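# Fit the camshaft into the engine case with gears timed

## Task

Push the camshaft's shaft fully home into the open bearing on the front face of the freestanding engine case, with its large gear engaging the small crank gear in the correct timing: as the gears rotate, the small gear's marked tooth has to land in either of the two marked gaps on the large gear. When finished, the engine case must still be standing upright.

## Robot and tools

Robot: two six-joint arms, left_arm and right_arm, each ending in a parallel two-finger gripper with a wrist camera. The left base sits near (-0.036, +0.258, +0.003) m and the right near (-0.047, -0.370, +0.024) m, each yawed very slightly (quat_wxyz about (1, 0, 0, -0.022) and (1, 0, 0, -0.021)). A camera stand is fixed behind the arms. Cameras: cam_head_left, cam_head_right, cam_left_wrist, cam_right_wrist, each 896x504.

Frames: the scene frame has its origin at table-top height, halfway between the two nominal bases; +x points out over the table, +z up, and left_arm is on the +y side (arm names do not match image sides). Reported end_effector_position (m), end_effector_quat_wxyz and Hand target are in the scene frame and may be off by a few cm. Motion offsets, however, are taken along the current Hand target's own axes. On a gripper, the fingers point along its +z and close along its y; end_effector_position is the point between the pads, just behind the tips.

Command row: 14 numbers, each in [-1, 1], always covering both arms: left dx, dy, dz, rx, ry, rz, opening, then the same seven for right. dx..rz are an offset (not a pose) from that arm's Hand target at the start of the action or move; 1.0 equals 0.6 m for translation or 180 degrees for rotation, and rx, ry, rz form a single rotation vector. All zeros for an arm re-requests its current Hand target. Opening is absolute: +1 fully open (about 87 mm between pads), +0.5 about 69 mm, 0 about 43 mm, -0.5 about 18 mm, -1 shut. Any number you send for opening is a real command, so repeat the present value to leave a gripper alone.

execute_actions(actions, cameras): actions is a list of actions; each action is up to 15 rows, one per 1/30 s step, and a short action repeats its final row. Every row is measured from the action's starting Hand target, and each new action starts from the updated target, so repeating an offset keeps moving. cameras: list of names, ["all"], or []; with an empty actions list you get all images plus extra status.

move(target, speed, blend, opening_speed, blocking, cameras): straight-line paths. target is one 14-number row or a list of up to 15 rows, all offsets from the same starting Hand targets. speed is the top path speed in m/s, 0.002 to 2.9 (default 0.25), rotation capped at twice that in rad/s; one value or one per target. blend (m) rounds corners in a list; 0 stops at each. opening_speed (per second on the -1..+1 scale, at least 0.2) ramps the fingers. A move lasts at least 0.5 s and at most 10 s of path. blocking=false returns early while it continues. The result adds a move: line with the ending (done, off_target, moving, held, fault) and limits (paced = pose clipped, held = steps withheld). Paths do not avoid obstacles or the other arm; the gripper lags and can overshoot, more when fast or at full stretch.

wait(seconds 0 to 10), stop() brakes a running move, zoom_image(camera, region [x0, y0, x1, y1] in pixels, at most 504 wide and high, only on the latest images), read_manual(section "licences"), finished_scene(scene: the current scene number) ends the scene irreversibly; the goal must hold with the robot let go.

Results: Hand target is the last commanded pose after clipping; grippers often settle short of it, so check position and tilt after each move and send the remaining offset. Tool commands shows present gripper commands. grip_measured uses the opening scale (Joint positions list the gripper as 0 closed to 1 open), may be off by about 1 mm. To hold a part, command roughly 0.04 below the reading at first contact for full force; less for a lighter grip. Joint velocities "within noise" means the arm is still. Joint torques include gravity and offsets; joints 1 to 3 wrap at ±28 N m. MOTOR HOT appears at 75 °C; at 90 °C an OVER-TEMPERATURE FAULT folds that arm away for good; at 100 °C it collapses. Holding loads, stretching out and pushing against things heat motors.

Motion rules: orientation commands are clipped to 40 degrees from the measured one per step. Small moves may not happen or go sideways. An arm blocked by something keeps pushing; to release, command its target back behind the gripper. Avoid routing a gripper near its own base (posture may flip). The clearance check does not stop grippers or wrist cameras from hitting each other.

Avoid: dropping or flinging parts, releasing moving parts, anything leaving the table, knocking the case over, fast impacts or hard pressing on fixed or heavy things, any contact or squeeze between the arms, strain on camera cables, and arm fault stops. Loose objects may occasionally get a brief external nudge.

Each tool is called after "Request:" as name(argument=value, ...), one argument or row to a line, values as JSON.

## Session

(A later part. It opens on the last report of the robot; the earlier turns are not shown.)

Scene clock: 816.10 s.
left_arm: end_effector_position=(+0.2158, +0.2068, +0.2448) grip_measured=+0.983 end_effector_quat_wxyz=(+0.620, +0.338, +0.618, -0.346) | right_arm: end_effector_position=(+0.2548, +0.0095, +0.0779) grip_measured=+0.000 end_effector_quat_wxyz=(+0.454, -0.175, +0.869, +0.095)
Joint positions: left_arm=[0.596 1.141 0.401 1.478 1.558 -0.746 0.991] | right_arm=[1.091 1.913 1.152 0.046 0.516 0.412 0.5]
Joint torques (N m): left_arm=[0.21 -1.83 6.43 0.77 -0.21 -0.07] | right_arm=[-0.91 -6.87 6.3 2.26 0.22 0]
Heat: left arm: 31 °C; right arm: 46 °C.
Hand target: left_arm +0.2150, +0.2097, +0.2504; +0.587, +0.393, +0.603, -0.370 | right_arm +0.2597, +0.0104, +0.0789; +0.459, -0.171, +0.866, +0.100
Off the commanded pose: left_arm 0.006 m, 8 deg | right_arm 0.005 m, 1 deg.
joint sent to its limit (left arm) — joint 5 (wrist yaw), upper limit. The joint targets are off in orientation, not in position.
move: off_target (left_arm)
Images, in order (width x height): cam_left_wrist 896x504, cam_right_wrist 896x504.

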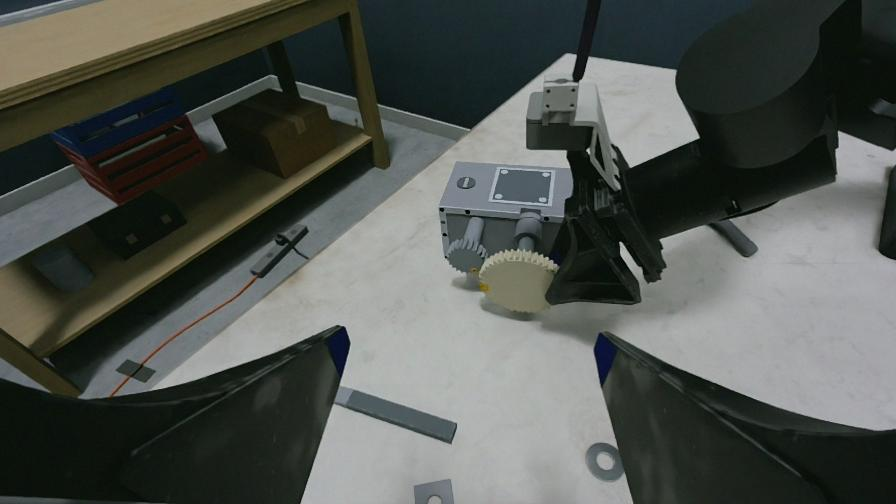

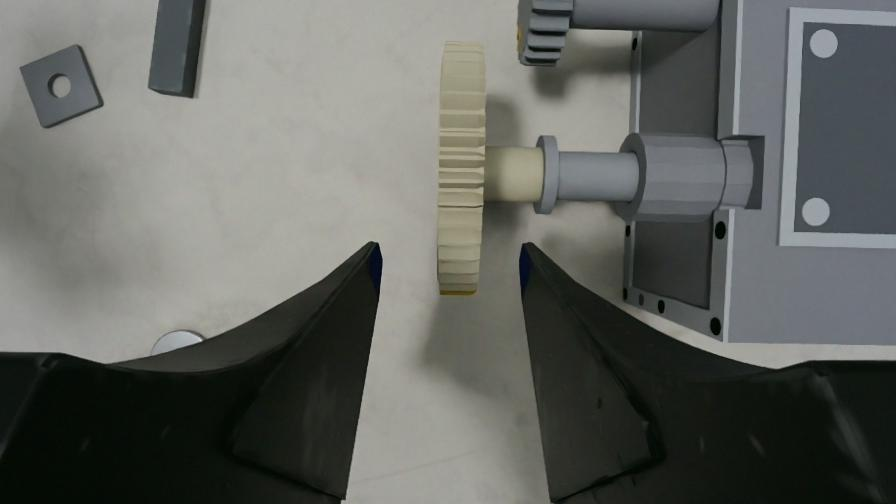

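Request:
move(
  target=[0,0,0,0,0,0,1,0,-0.003,0,0,0,0,-1],
  cameras=["cam_right_wrist","cam_left_wrist"],
  opening_speed=0.5,
)

Request:
zoom_image(
  camera="cam_left_wrist",
  region=[440, 200, 640, 340],
)

Scene clock: 824.00 s.
left_arm: end_effector_position=(+0.2158, +0.2068, +0.2448) grip_measured=+0.983 end_effector_quat_wxyz=(+0.620, +0.338, +0.618, -0.346) | right_arm: end_effector_position=(+0.2565, +0.0092, +0.0783) grip_measured=-0.652 end_effector_quat_wxyz=(+0.454, -0.174, +0.869, +0.096)
Joint positions: left_arm=[0.596 1.141 0.401 1.478 1.558 -0.746 0.991] | right_arm=[1.086 1.913 1.152 0.05 0.512 0.411 0.174]
Joint torques (N m): left_arm=[0.18 -1.8 6.42 0.77 -0.21 -0.08] | right_arm=[-0.9 -7.1 5.79 2.26 0.24 -0.02]
Heat: left arm: 31 °C; right arm: 46 °C.
Hand target: left_arm +0.2150, +0.2097, +0.2504; +0.587, +0.393, +0.603, -0.370 | right_arm +0.2605, +0.0088, +0.0789; +0.459, -0.171, +0.866, +0.100
Off the commanded pose: left_arm 0.006 m, 8 deg | right_arm 0.004 m, 1 deg.
joint sent to its limit (left arm) — joint 5 (wrist yaw), upper limit. The joint targets are off in orientation, not in position.
move: off_target (left_arm)
Images, in order (width x height): cam_left_wrist 896x504, cam_right_wrist 896x504.

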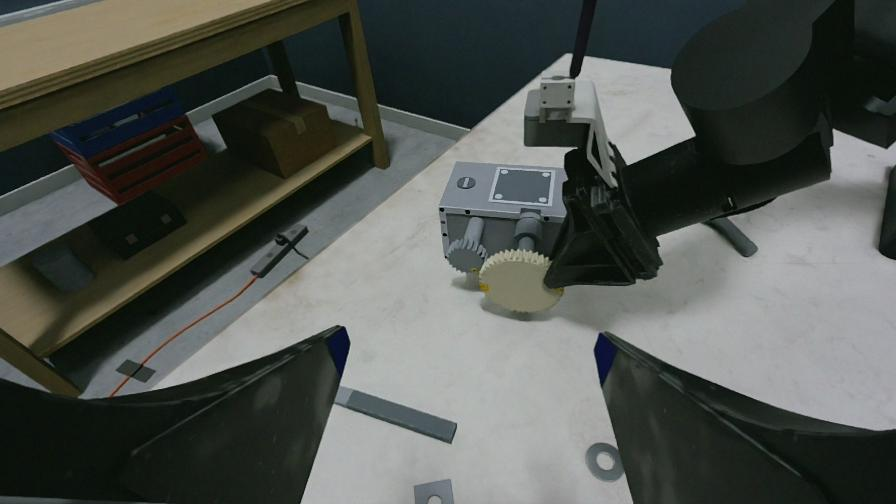

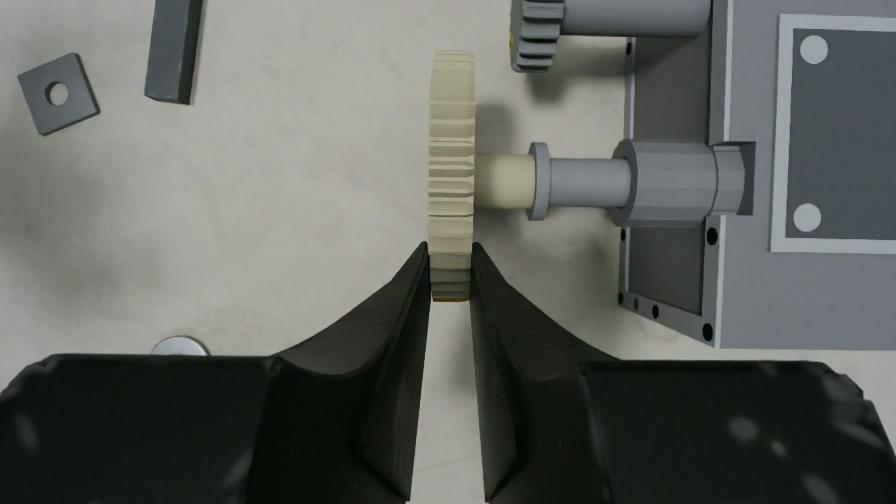

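Scaled by 2.520 from the camera's 896x504 image, which has a finer 1280x720 frame.

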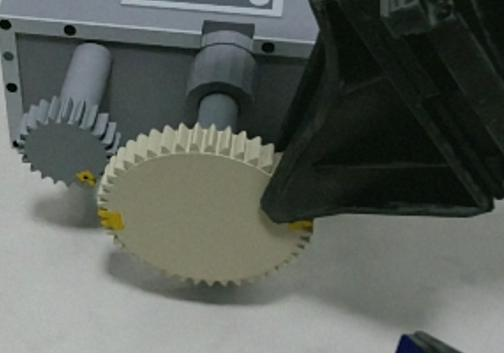

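Request:
move(
  target=[0,0,0,0,0,0,1,-0.0447,0.0017,-0.0022,0,0.103,0,-1],
  cameras=["cam_right_wrist","cam_left_wrist"],
  speed=0.05,
)

Request:
zoom_image(
  camera="cam_left_wrist",
  region=[440, 200, 600, 340],
)

Scene clock: 838.20 s.
left_arm: end_effector_position=(+0.2158, +0.2068, +0.2448) grip_measured=+0.983 end_effector_quat_wxyz=(+0.620, +0.338, +0.618, -0.346) | right_arm: end_effector_position=(+0.2625, +0.0104, +0.0874) grip_measured=-0.652 end_effector_quat_wxyz=(+0.298, -0.190, +0.933, +0.065)
Joint positions: left_arm=[0.596 1.141 0.401 1.478 1.558 -0.746 0.991] | right_arm=[1.001 2.066 1.616 -0.572 0.306 0.471 0.174]
Joint torques (N m): left_arm=[0.21 -1.81 6.43 0.77 -0.22 -0.07] | right_arm=[-0.84 -8.35 10.7 1.55 0.34 -0.03]
Heat: left arm: 31 °C; right arm: 46 °C.
Hand target: left_arm +0.2150, +0.2097, +0.2504; +0.587, +0.393, +0.603, -0.370 | right_arm +0.2731, +0.0147, +0.1019; +0.313, -0.185, +0.929, +0.071
Off the commanded pose: left_arm 0.006 m, 8 deg | right_arm 0.018 m, 2 deg.
joint sent to its limit (left arm) — joint 5 (wrist yaw), upper limit. The joint targets are off in orientation, not in position.
move: off_target (left_arm, right_arm)
Images, in order (width x height): cam_left_wrist 896x504, cam_right_wrist 896x504.

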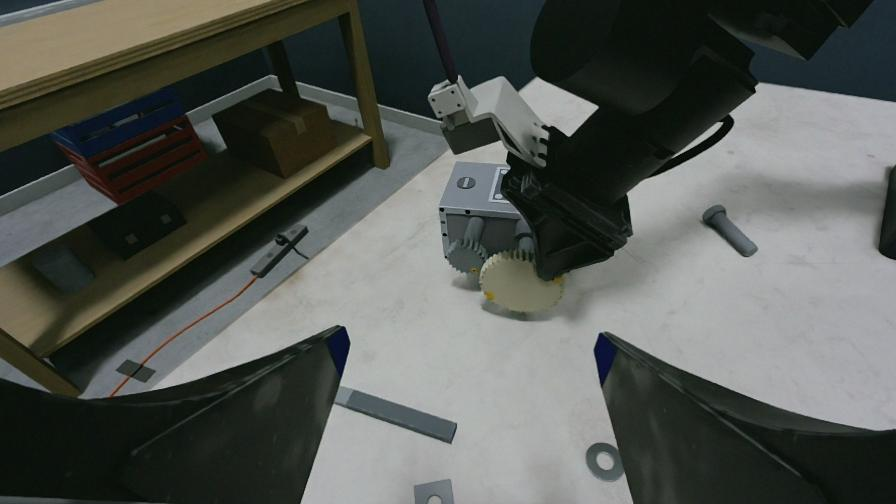

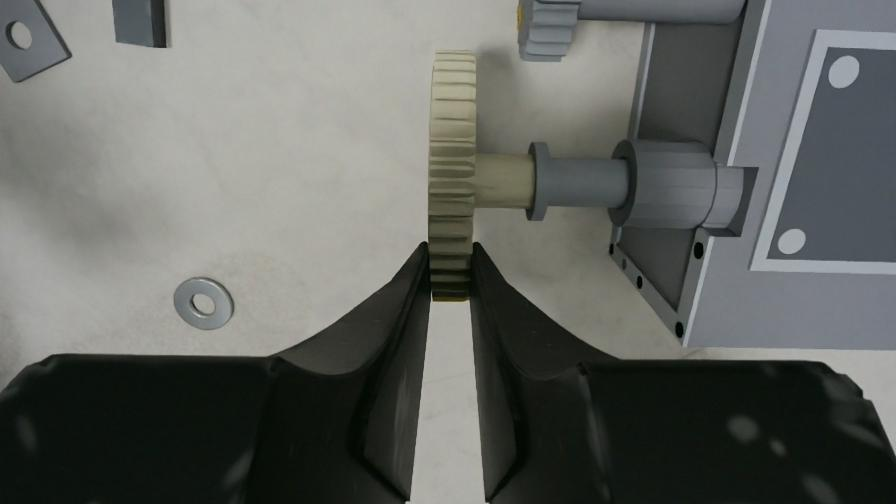

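Scaled by 3.150 from the camera's 896x504 image, which has a finer 1280x720 frame.

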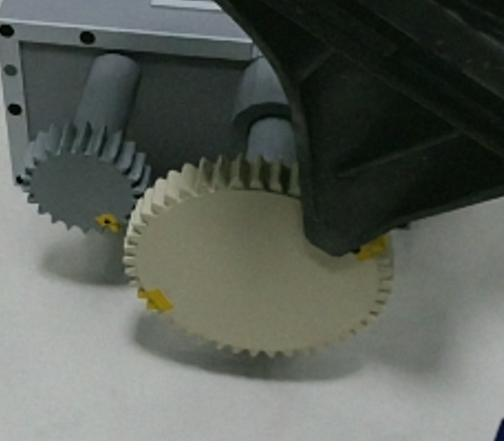

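Request:
zoom_image(
  camera="cam_left_wrist",
  region=[444, 230, 500, 310],
)

Request:
zoom_image(
  camera="cam_right_wrist",
  region=[420, 0, 600, 160],
)

Scaled by 6.300 from the camera's 896x504 image, which has a finer 1280x720 frame.

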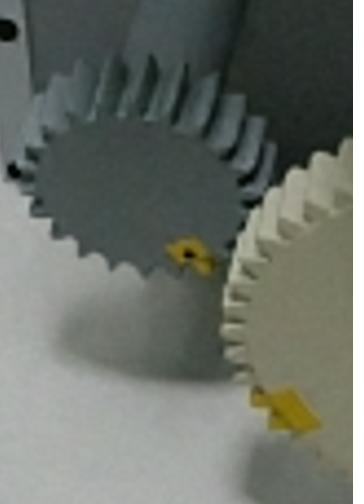

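Scaled by 2.800 from the camera's 896x504 image, which has a finer 1280x720 frame.

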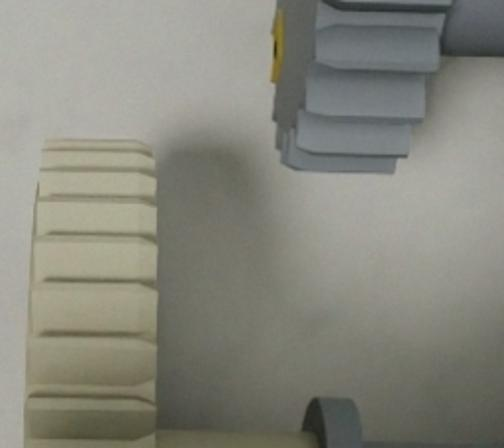

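Request:
move(
  target=[0,0,0,0,0,0,1,0,-0.022,-0.0005,0,0,0,-1],
  cameras=["cam_right_wrist","cam_left_wrist"],
  speed=0.05,
)

Request:
zoom_image(
  camera="cam_left_wrist",
  region=[440, 220, 580, 320],
)

Request:
zoom_image(
  camera="cam_right_wrist",
  region=[420, 0, 600, 160],
)

Scene clock: 856.47 s.
left_arm: end_effector_position=(+0.2158, +0.2068, +0.2448) grip_measured=+0.983 end_effector_quat_wxyz=(+0.620, +0.338, +0.618, -0.346) | right_arm: end_effector_position=(+0.2639, +0.0093, +0.0872) grip_measured=-0.652 end_effector_quat_wxyz=(+0.293, -0.190, +0.934, +0.071)
Joint positions: left_arm=[0.596 1.141 0.401 1.478 1.558 -0.746 0.991] | right_arm=[0.991 2.065 1.616 -0.572 0.286 0.467 0.174]
Joint torques (N m): left_arm=[0.2 -1.81 6.41 0.77 -0.21 -0.07] | right_arm=[-2.03 -10.36 6.89 1.78 0.39 -0.26]
Heat: left arm: 32 °C; right arm: 48 °C.
Hand target: left_arm +0.2150, +0.2097, +0.2504; +0.587, +0.393, +0.603, -0.370 | right_arm +0.2781, +0.0025, +0.1020; +0.313, -0.185, +0.929, +0.071
Off the commanded pose: left_arm 0.006 m, 8 deg | right_arm 0.022 m, 2 deg.
joint sent to its limit (left arm) — joint 5 (wrist yaw), upper limit. The joint targets are off in orientation, not in position.
move: off_target (left_arm, right_arm)
Images, in order (width x height): cam_left_wrist 896x504, cam_right_wrist 896x504.

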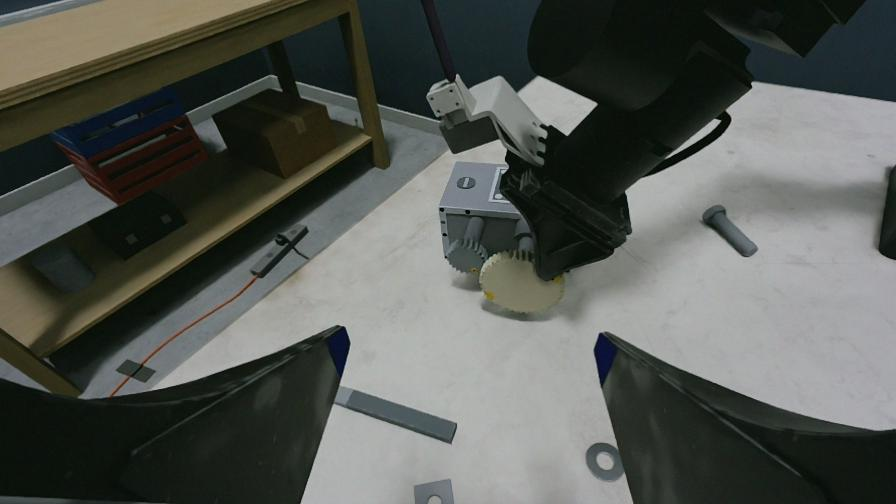

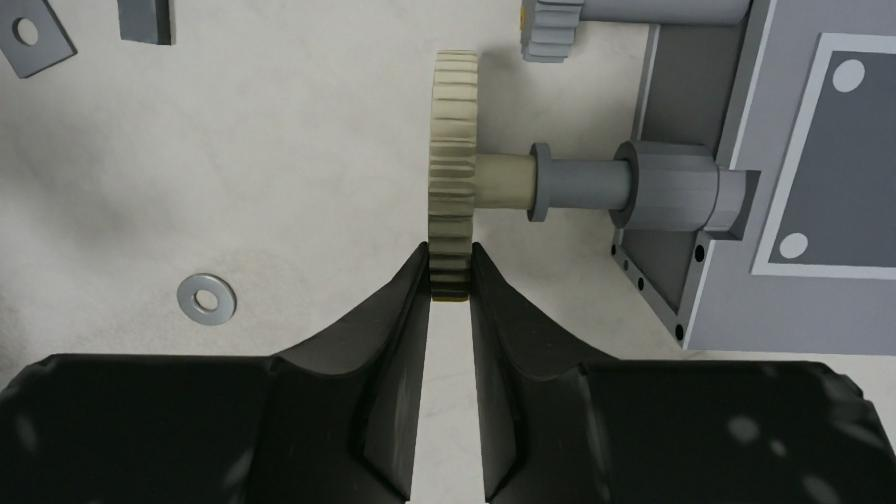

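Scaled by 3.600 from the camera's 896x504 image, which has a finer 1280x720 frame.

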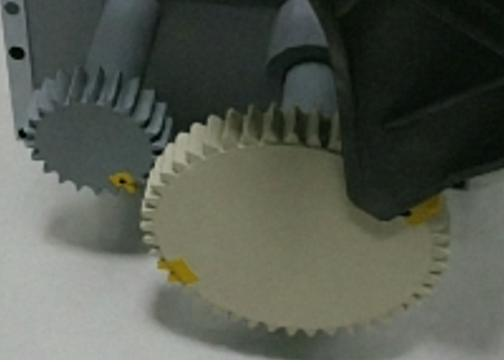

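Scaled by 2.800 from the camera's 896x504 image, which has a finer 1280x720 frame.

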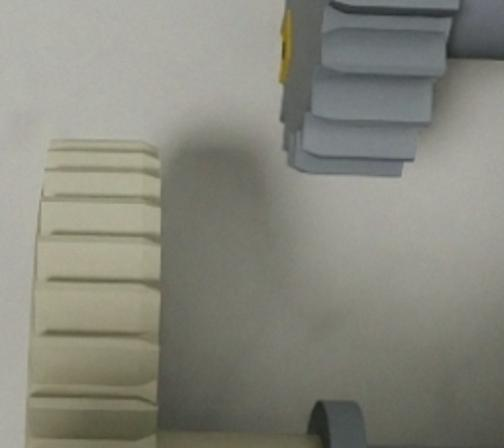

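Request:
move(
  target=[0,0,0,0,0,0,1,0,-0.02,-0.0005,0,0,0,-1],
  cameras=["cam_right_wrist","cam_left_wrist"],
  speed=0.05,
)

Request:
zoom_image(
  camera="cam_right_wrist",
  region=[420, 80, 780, 280],
)

Scene clock: 868.07 s.
left_arm: end_effector_position=(+0.2158, +0.2068, +0.2448) grip_measured=+0.983 end_effector_quat_wxyz=(+0.620, +0.338, +0.618, -0.346) | right_arm: end_effector_position=(+0.2641, +0.0080, +0.0884) grip_measured=-0.652 end_effector_quat_wxyz=(+0.288, -0.195, +0.934, +0.085)
Joint positions: left_arm=[0.596 1.141 0.401 1.478 1.558 -0.746 0.991] | right_arm=[0.977 2.05 1.596 -0.554 0.249 0.452 0.174]
Joint torques (N m): left_arm=[0.18 -1.78 6.43 0.77 -0.21 -0.07] | right_arm=[-2.76 -10.78 5.41 1.79 0.59 -0.27]
Heat: left arm: 32 °C; right arm: 50 °C.
Hand target: left_arm +0.2150, +0.2097, +0.2504; +0.587, +0.393, +0.603, -0.370 | right_arm +0.2824, -0.0085, +0.1020; +0.313, -0.185, +0.929, +0.071
Off the commanded pose: left_arm 0.006 m, 8 deg | right_arm 0.028 m, 3 deg.
joint sent to its limit (left arm) — joint 5 (wrist yaw), upper limit. The joint targets are off in orientation, not in position.
move: off_target (left_arm, right_arm)
Images, in order (width x height): cam_left_wrist 896x504, cam_right_wrist 896x504.

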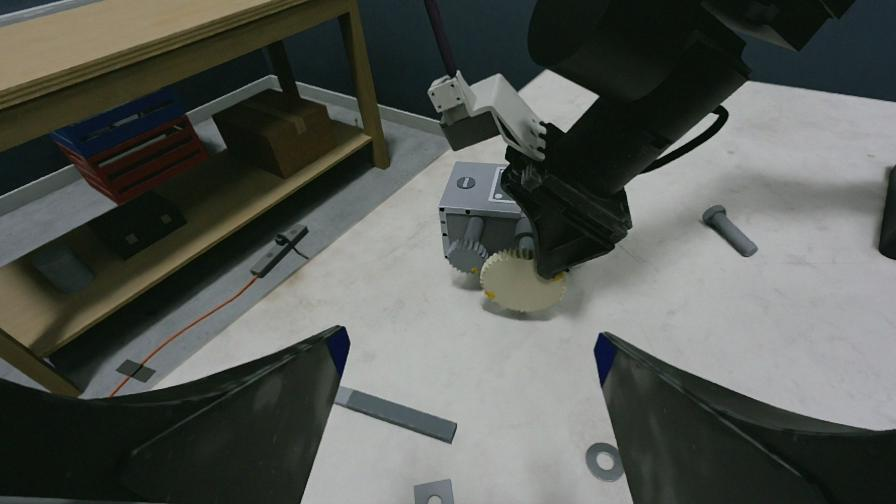

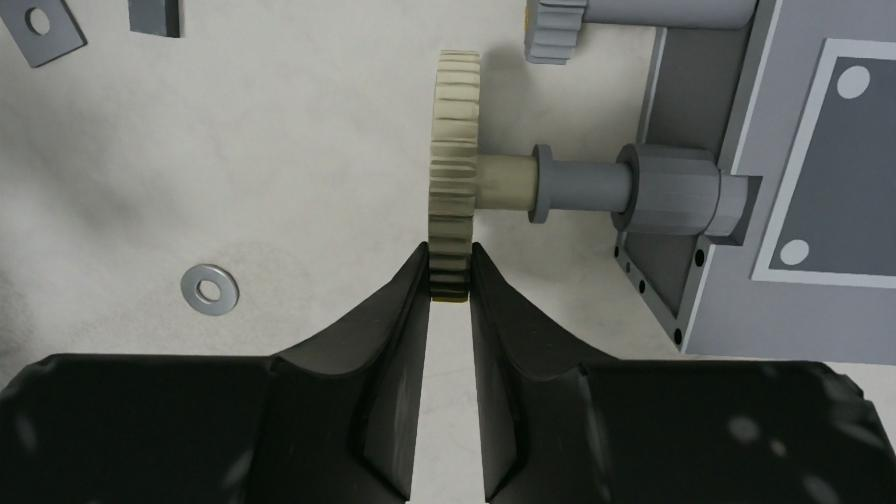

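Scaled by 1.400 from the camera's 896x504 image, which has a finer 1280x720 frame.

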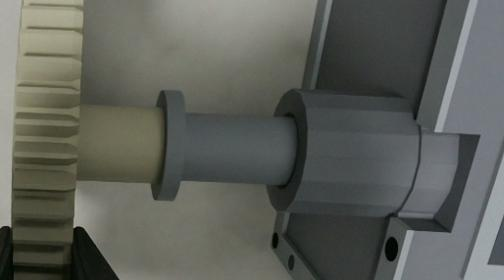

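Request:
move(
  target=[
    [0,0,0,0,0,0,1,0,0.022,0,0.0183,0,0.002,-1],
    [0,0,0,0,0,0,1,0,0,0,0.0183,0,0.002,-1],
  ],
  cameras=["cam_right_wrist","cam_left_wrist"],
  speed=0.05,
)

Request:
zoom_image(
  camera="cam_right_wrist",
  region=[420, 80, 780, 280],
)

Scene clock: 893.17 s.
left_arm: end_effector_position=(+0.2158, +0.2068, +0.2448) grip_measured=+0.983 end_effector_quat_wxyz=(+0.620, +0.338, +0.618, -0.346) | right_arm: end_effector_position=(+0.2657, +0.0037, +0.0878) grip_measured=-0.652 end_effector_quat_wxyz=(+0.293, -0.184, +0.936, +0.060)
Joint positions: left_arm=[0.596 1.141 0.401 1.478 1.558 -0.746 0.991] | right_arm=[0.986 2.065 1.622 -0.593 0.301 0.472 0.174]
Joint torques (N m): left_arm=[0.18 -1.8 6.41 0.77 -0.21 -0.07] | right_arm=[-2 -10.14 6.91 1.63 0.69 -0.14]
Heat: left arm: 32 °C; right arm: 55 °C.
Hand target: left_arm +0.2150, +0.2097, +0.2504; +0.587, +0.393, +0.603, -0.370 | right_arm +0.2824, -0.0085, +0.1019; +0.318, -0.173, +0.931, +0.046
Off the commanded pose: left_arm 0.006 m, 8 deg | right_arm 0.025 m, 4 deg.
joint sent to its limit (left arm) — joint 5 (wrist yaw), upper limit. The joint targets are off in orientation, not in position.
move: off_target (left_arm, right_arm)
Images, in order (width x height): cam_left_wrist 896x504, cam_right_wrist 896x504.

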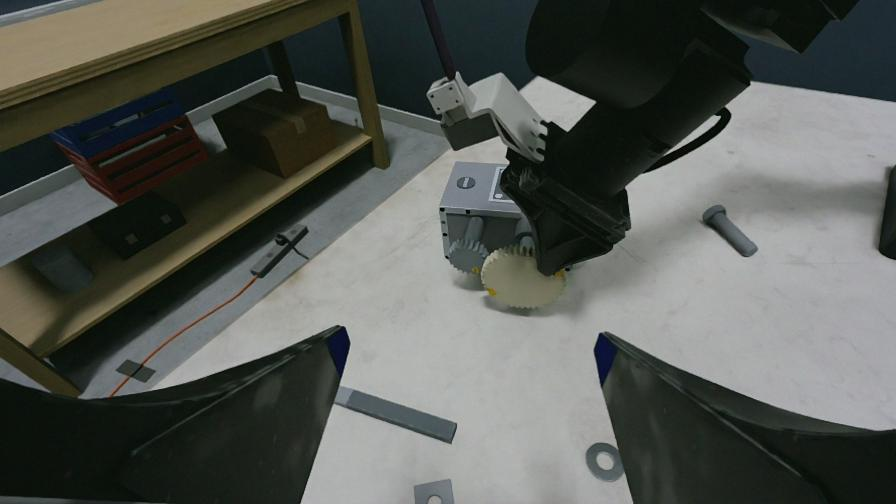

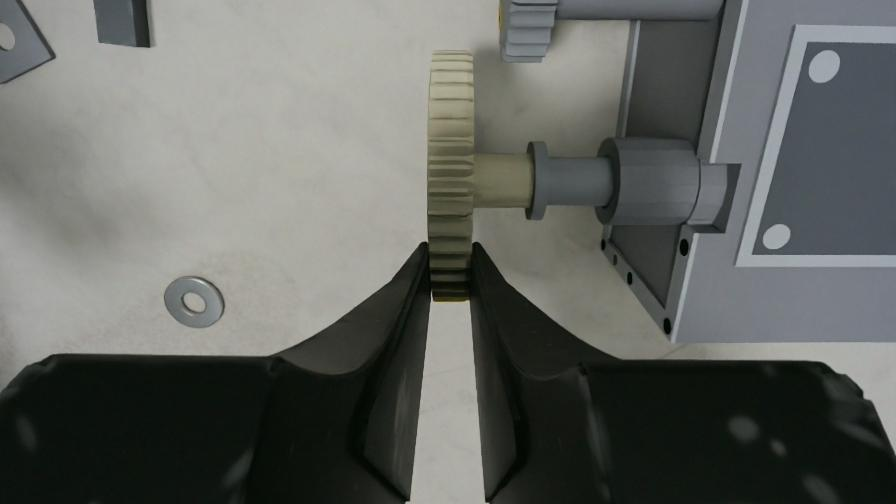

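Scaled by 1.400 from the camera's 896x504 image, which has a finer 1280x720 frame.

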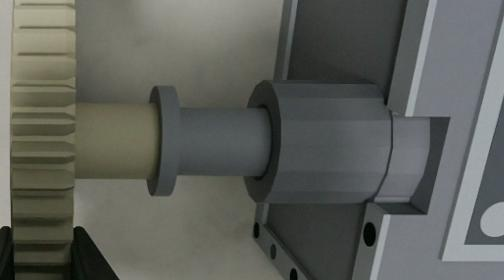

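Request:
move(
  target=[0,0,0,0,0,0,1,0,-0.015,0,0.004,0,0,-1],
  cameras=["cam_right_wrist","cam_left_wrist"],
  speed=0.05,
)

Request:
zoom_image(
  camera="cam_right_wrist",
  region=[420, 0, 780, 280],
)

Request:
zoom_image(
  camera="cam_left_wrist",
  region=[440, 220, 580, 320],
)

Scene clock: 899.00 s.
left_arm: end_effector_position=(+0.2158, +0.2068, +0.2448) grip_measured=+0.983 end_effector_quat_wxyz=(+0.620, +0.338, +0.618, -0.346) | right_arm: end_effector_position=(+0.2666, +0.0024, +0.0878) grip_measured=-0.652 end_effector_quat_wxyz=(+0.291, -0.185, +0.937, +0.061)
Joint positions: left_arm=[0.596 1.141 0.401 1.478 1.558 -0.746 0.991] | right_arm=[0.981 2.064 1.622 -0.595 0.295 0.469 0.174]
Joint torques (N m): left_arm=[0.2 -1.8 6.45 0.77 -0.22 -0.07] | right_arm=[-2.58 -11.04 5.41 1.67 0.79 -0.23]
Heat: left arm: 32 °C; right arm: 54 °C.
Hand target: left_arm +0.2150, +0.2097, +0.2504; +0.587, +0.393, +0.603, -0.370 | right_arm +0.2856, -0.0171, +0.1021; +0.319, -0.171, +0.931, +0.040
Off the commanded pose: left_arm 0.006 m, 8 deg | right_arm 0.031 m, 4 deg.
joint sent to its limit (left arm) — joint 5 (wrist yaw), upper limit. The joint targets are off in orientation, not in position.
move: off_target (left_arm, right_arm)
Images, in order (width x height): cam_left_wrist 896x504, cam_right_wrist 896x504.

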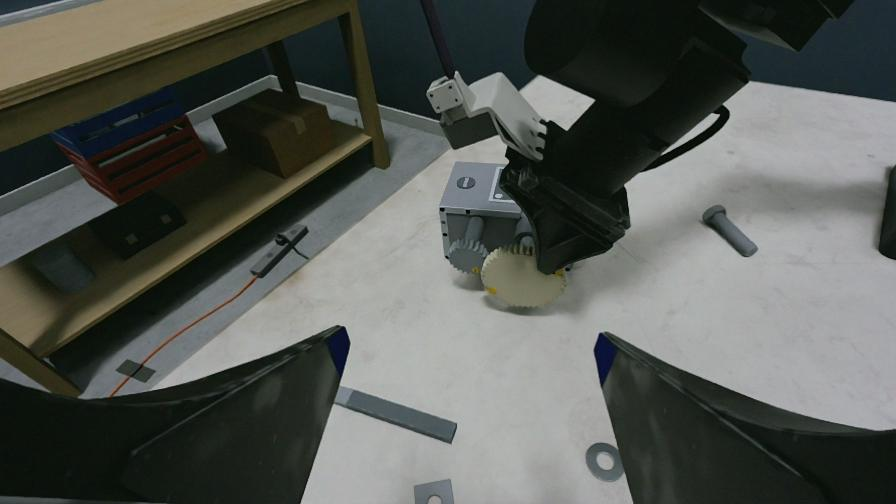

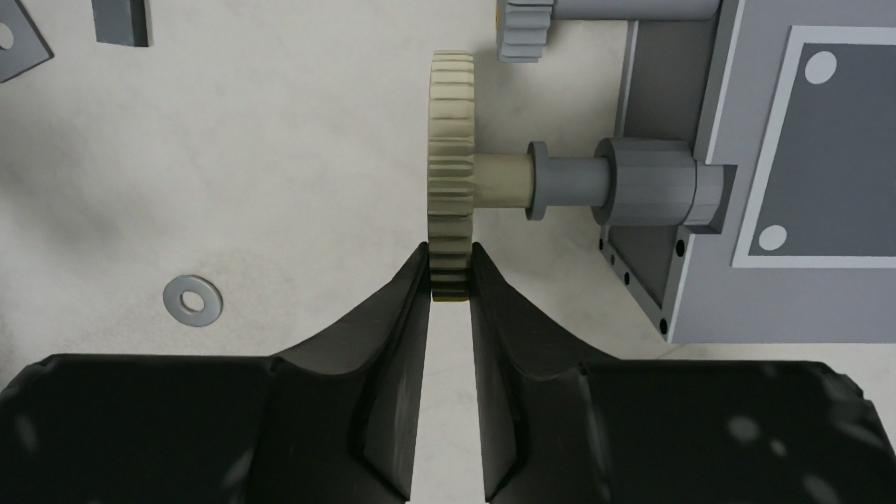

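Scaled by 1.400 from the camera's 896x504 image, which has a finer 1280x720 frame.

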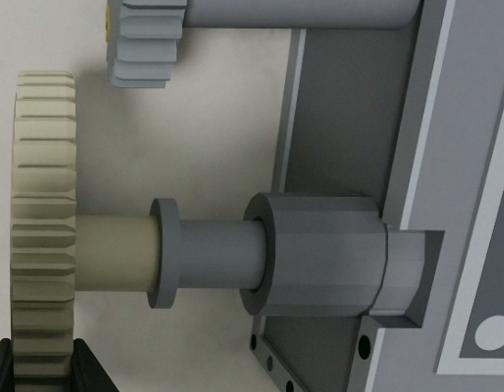

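Scaled by 3.600 from the camera's 896x504 image, which has a finer 1280x720 frame.

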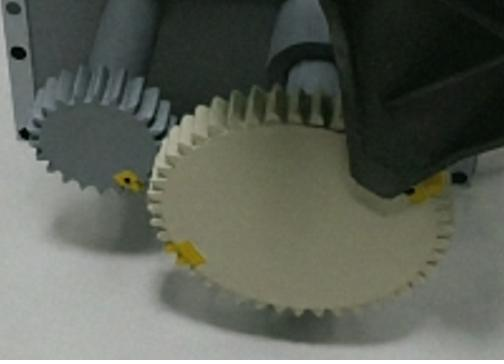

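Request:
move(
  target=[0,0,0,0,0,0,1,-0.0081,-0.008,-0.0107,0.003,0,0,-1],
  cameras=["cam_right_wrist"],
  speed=0.05,
)

Request:
zoom_image(
  camera="cam_right_wrist",
  region=[420, 0, 780, 280],
)

Scene clock: 907.23 s.
left_arm: end_effector_position=(+0.2158, +0.2068, +0.2448) grip_measured=+0.983 end_effector_quat_wxyz=(+0.620, +0.338, +0.618, -0.346) | right_arm: end_effector_position=(+0.2695, -0.0043, +0.0882) grip_measured=-0.652 end_effector_quat_wxyz=(+0.287, -0.182, +0.939, +0.055)
Joint positions: left_arm=[0.596 1.141 0.401 1.478 1.558 -0.746 0.991] | right_arm=[0.968 2.06 1.622 -0.609 0.294 0.463 0.174]
Joint torques (N m): left_arm=[0.2 -1.81 6.42 0.77 -0.21 -0.08] | right_arm=[-2.04 -11.66 6.79 1.55 0.86 -0.2]
Heat: left arm: 32 °C; right arm: 53 °C.
Hand target: left_arm +0.2150, +0.2097, +0.2504; +0.587, +0.393, +0.603, -0.370 | right_arm +0.2872, -0.0214, +0.1104; +0.320, -0.170, +0.931, +0.035
Off the commanded pose: left_arm 0.006 m, 8 deg | right_arm 0.033 m, 5 deg.
joint sent to its limit (left arm) — joint 5 (wrist yaw), upper limit. The joint targets are off in orientation, not in position.
move: off_target (left_arm, right_arm)
Images, in order (width x height): cam_right_wrist 896x504.

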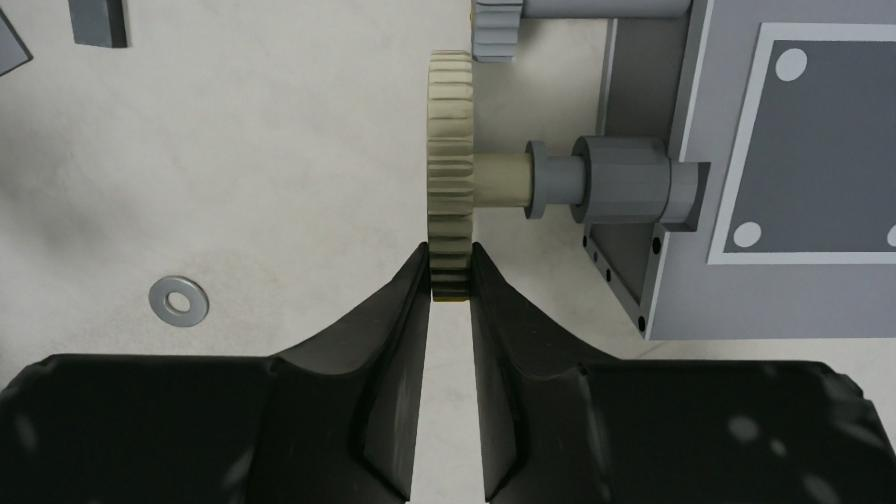

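Scaled by 1.400 from the camera's 896x504 image, which has a finer 1280x720 frame.

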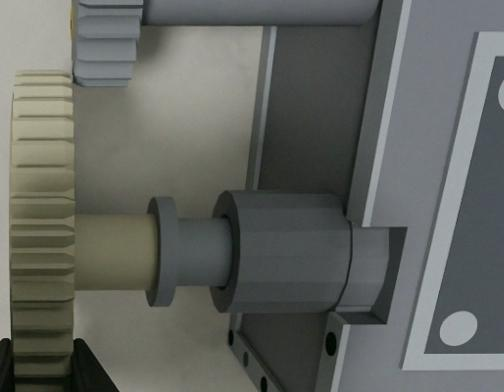

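Request:
wait(
  seconds=0.1,
  cameras=["cam_left_wrist","cam_right_wrist"],
)

Request:
zoom_image(
  camera="cam_left_wrist",
  region=[440, 220, 580, 320],
)

Request:
zoom_image(
  camera="cam_left_wrist",
  region=[464, 240, 504, 300],
)

Request:
zoom_image(
  camera="cam_right_wrist",
  region=[420, 0, 540, 110],
)

Scene clock: 916.83 s.
left_arm: end_effector_position=(+0.2158, +0.2068, +0.2448) grip_measured=+0.983 end_effector_quat_wxyz=(+0.620, +0.338, +0.618, -0.346) | right_arm: end_effector_position=(+0.2695, -0.0043, +0.0882) grip_measured=-0.652 end_effector_quat_wxyz=(+0.287, -0.182, +0.939, +0.055)
Joint positions: left_arm=[0.596 1.141 0.401 1.478 1.558 -0.746 0.991] | right_arm=[0.968 2.06 1.622 -0.609 0.294 0.463 0.174]
Joint torques (N m): left_arm=[0.21 -1.8 6.43 0.77 -0.22 -0.08] | right_arm=[-2.13 -11.62 6.67 1.53 0.86 -0.2]
Heat: left arm: 32 °C; right arm: 56 °C.
Hand target: left_arm +0.2150, +0.2097, +0.2504; +0.587, +0.393, +0.603, -0.370 | right_arm +0.2872, -0.0214, +0.1104; +0.320, -0.170, +0.931, +0.035
Tool commands: left_gripper/opening=+1.0 right_gripper/opening=-1.0
Off the commanded pose: left_arm 0.006 m, 8 deg | right_arm 0.033 m, 5 deg.
wait: 0.10 s; at rest from the start
Images, in order (width x height): cam_left_wrist 896x504, cam_right_wrist 896x504.

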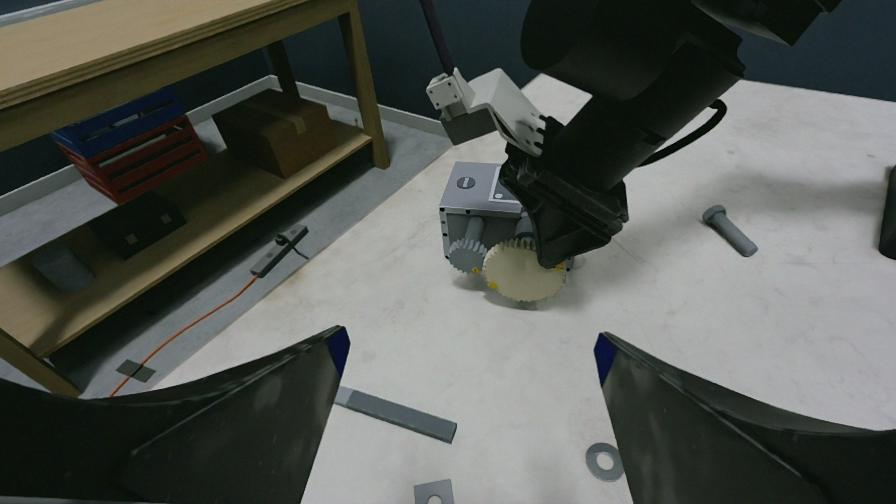

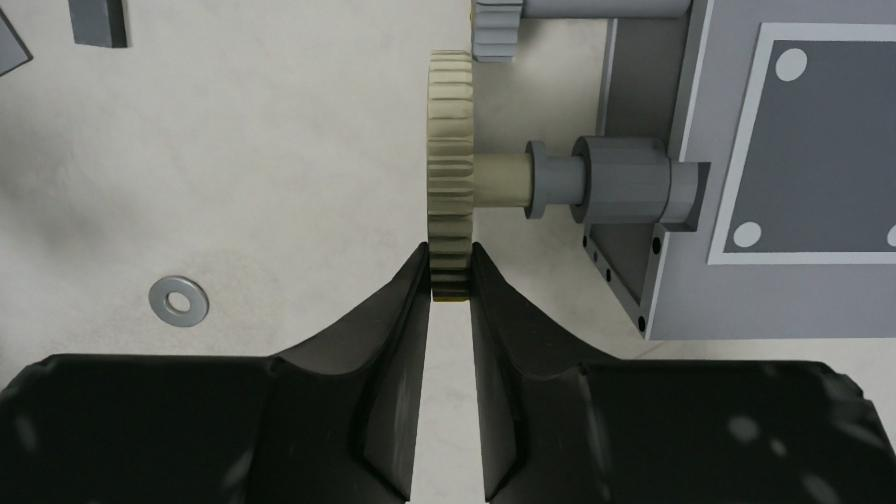

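Scaled by 3.600 from the camera's 896x504 image, which has a finer 1280x720 frame.

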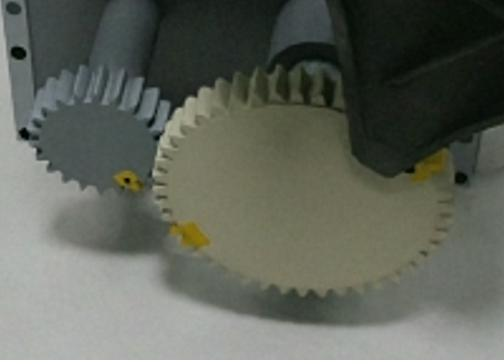

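Scaled by 8.400 from the camera's 896x504 image, which has a finer 1280x720 frame.

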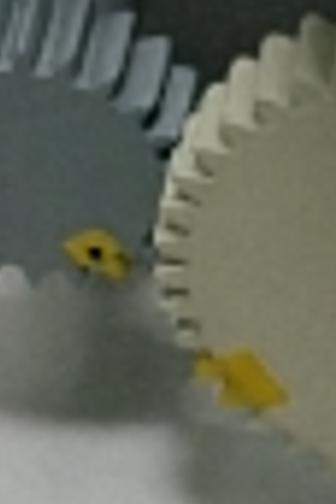

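Scaled by 4.200 from the camera's 896x504 image, which has a finer 1280x720 frame.

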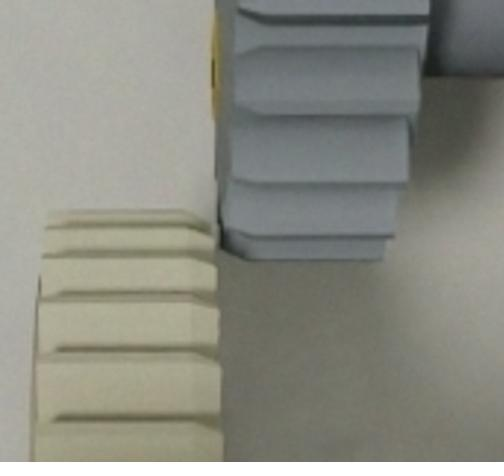

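Request:
move(
  target=[0,0,0,0,0,0,1,-0.003,-0.01,-0.004,0.002,0,0,-1],
  cameras=["cam_right_wrist","cam_left_wrist"],
  speed=0.05,
)

Request:
zoom_image(
  camera="cam_right_wrist",
  region=[420, 0, 660, 240],
)

Request:
zoom_image(
  camera="cam_left_wrist",
  region=[440, 220, 580, 320],
)

Scene clock: 928.30 s.
left_arm: end_effector_position=(+0.2158, +0.2068, +0.2448) grip_measured=+0.983 end_effector_quat_wxyz=(+0.620, +0.338, +0.618, -0.346) | right_arm: end_effector_position=(+0.2699, -0.0055, +0.0888) grip_measured=-0.652 end_effector_quat_wxyz=(+0.285, -0.184, +0.939, +0.056)
Joint positions: left_arm=[0.596 1.141 0.401 1.478 1.558 -0.746 0.991] | right_arm=[0.964 2.058 1.622 -0.612 0.287 0.459 0.174]
Joint torques (N m): left_arm=[0.21 -1.81 6.42 0.77 -0.21 -0.07] | right_arm=[-2.51 -12.23 6.46 1.44 0.9 -0.21]
Heat: left arm: 32 °C; right arm: 58 °C.
Hand target: left_arm +0.2150, +0.2097, +0.2504; +0.587, +0.393, +0.603, -0.370 | right_arm +0.2891, -0.0268, +0.1137; +0.321, -0.169, +0.932, +0.032
Off the commanded pose: left_arm 0.006 m, 8 deg | right_arm 0.038 m, 5 deg.
joint sent to its limit (left arm) — joint 5 (wrist yaw), upper limit. The joint targets are off in orientation, not in position.
move: off_target (left_arm, right_arm)
Images, in order (width x height): cam_left_wrist 896x504, cam_right_wrist 896x504.

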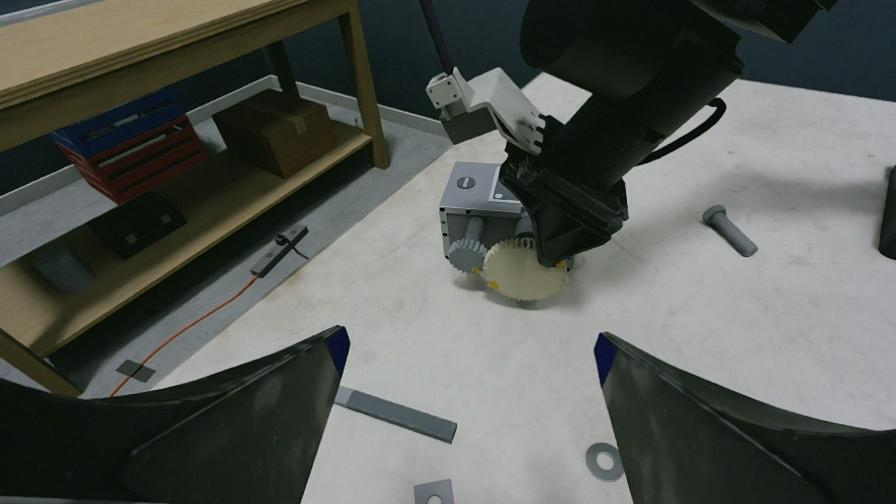

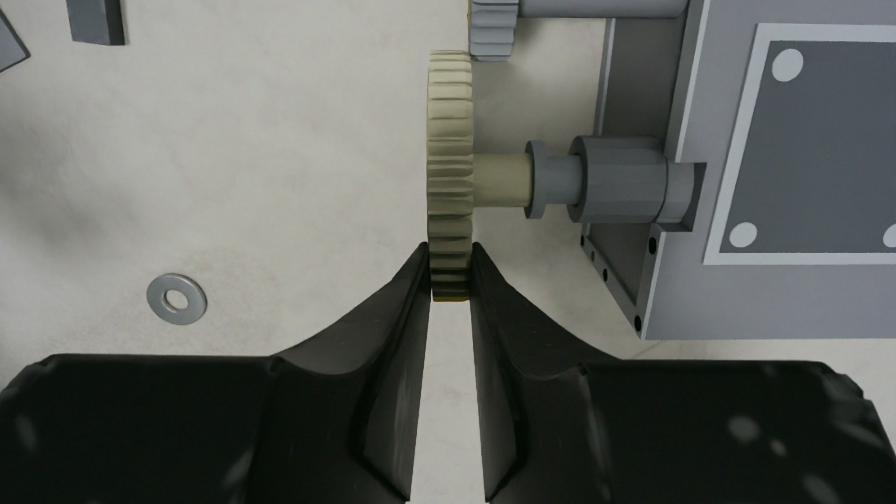

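Scaled by 2.100 from the camera's 896x504 image, which has a finer 1280x720 frame.

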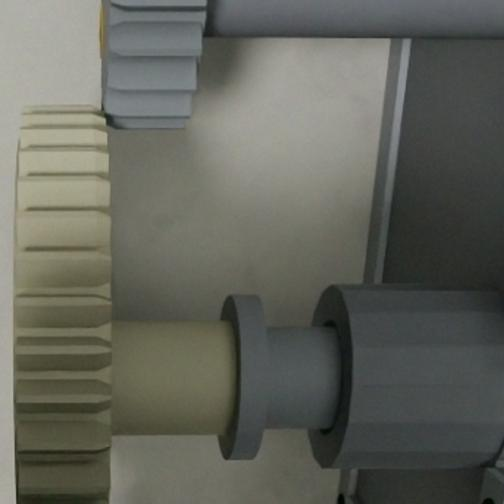

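Scaled by 3.600 from the camera's 896x504 image, which has a finer 1280x720 frame.

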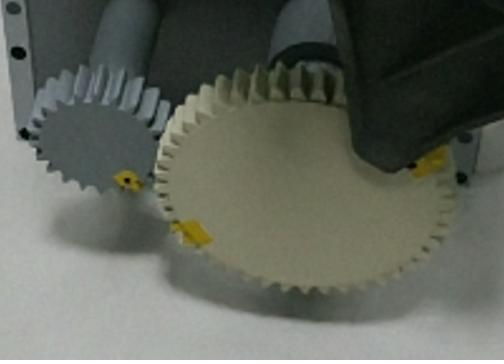

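Request:
move(
  target=[0,0,0,0,0,0,1,-0.006,-0.015,-0.008,0.002,0.004,0,-1],
  cameras=["cam_right_wrist","cam_left_wrist"],
  speed=0.05,
)

Request:
zoom_image(
  camera="cam_right_wrist",
  region=[420, 0, 660, 240],
)

Request:
zoom_image(
  camera="cam_left_wrist",
  region=[440, 220, 580, 320],
)

Scene clock: 954.03 s.
left_arm: end_effector_position=(+0.2158, +0.2068, +0.2448) grip_measured=+0.983 end_effector_quat_wxyz=(+0.620, +0.338, +0.618, -0.346) | right_arm: end_effector_position=(+0.2698, -0.0110, +0.0895) grip_measured=-0.652 end_effector_quat_wxyz=(+0.276, -0.189, +0.941, +0.056)
Joint positions: left_arm=[0.596 1.141 0.401 1.478 1.558 -0.746 0.991] | right_arm=[0.951 2.052 1.622 -0.631 0.267 0.444 0.174]
Joint torques (N m): left_arm=[0.2 -1.8 6.41 0.77 -0.21 -0.07] | right_arm=[-2.82 -12.63 7.58 1.28 1.04 -0.15]
Heat: left arm: 32 °C; right arm: 56 °C.
Hand target: left_arm +0.2150, +0.2097, +0.2504; +0.587, +0.393, +0.603, -0.370 | right_arm +0.2920, -0.0350, +0.1202; +0.315, -0.168, +0.934, +0.028
Off the commanded pose: left_arm 0.006 m, 8 deg | right_arm 0.045 m, 6 deg.
joint sent to its limit (left arm) — joint 5 (wrist yaw), upper limit. The joint targets are off in orientation, not in position.
move: off_target (left_arm, right_arm)
Images, in order (width x height): cam_left_wrist 896x504, cam_right_wrist 896x504.

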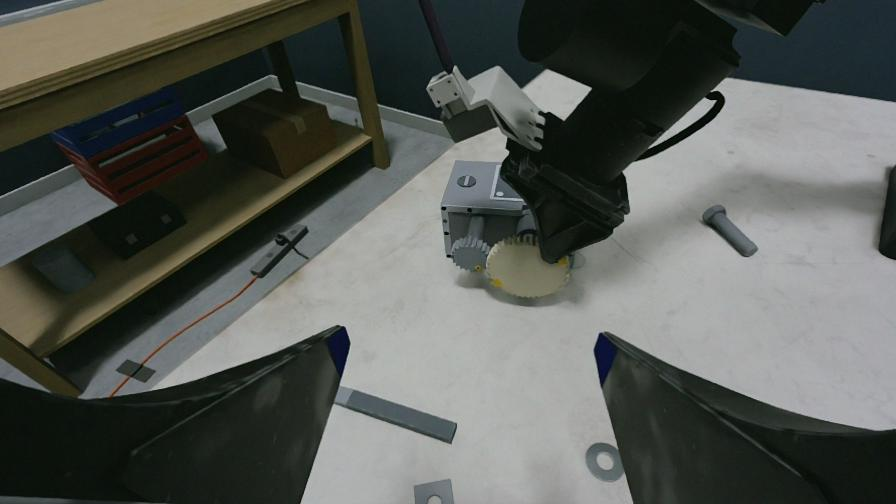

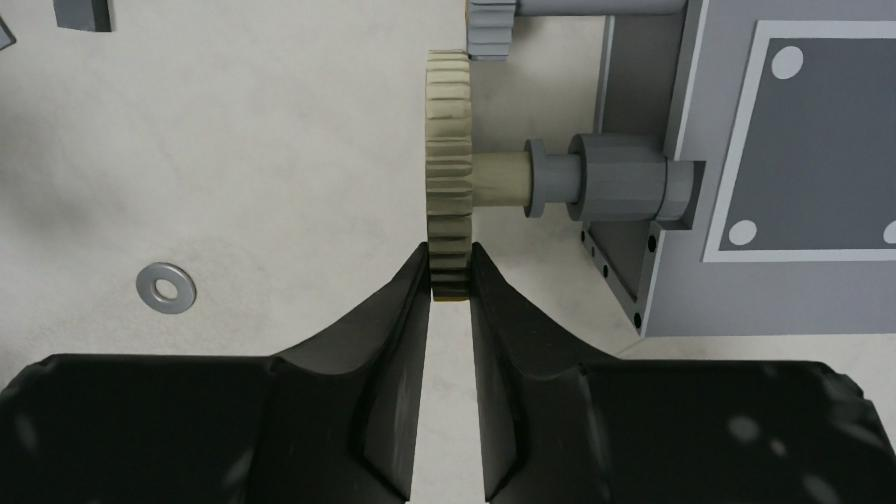

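Scaled by 2.100 from the camera's 896x504 image, which has a finer 1280x720 frame.

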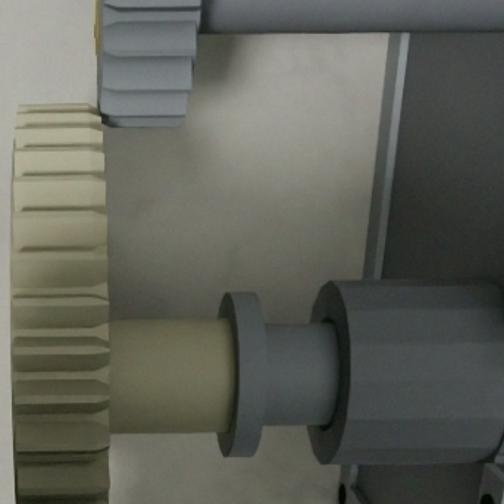

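Scaled by 3.600 from the camera's 896x504 image, which has a finer 1280x720 frame.

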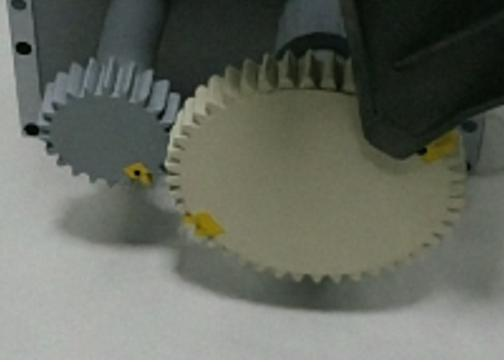

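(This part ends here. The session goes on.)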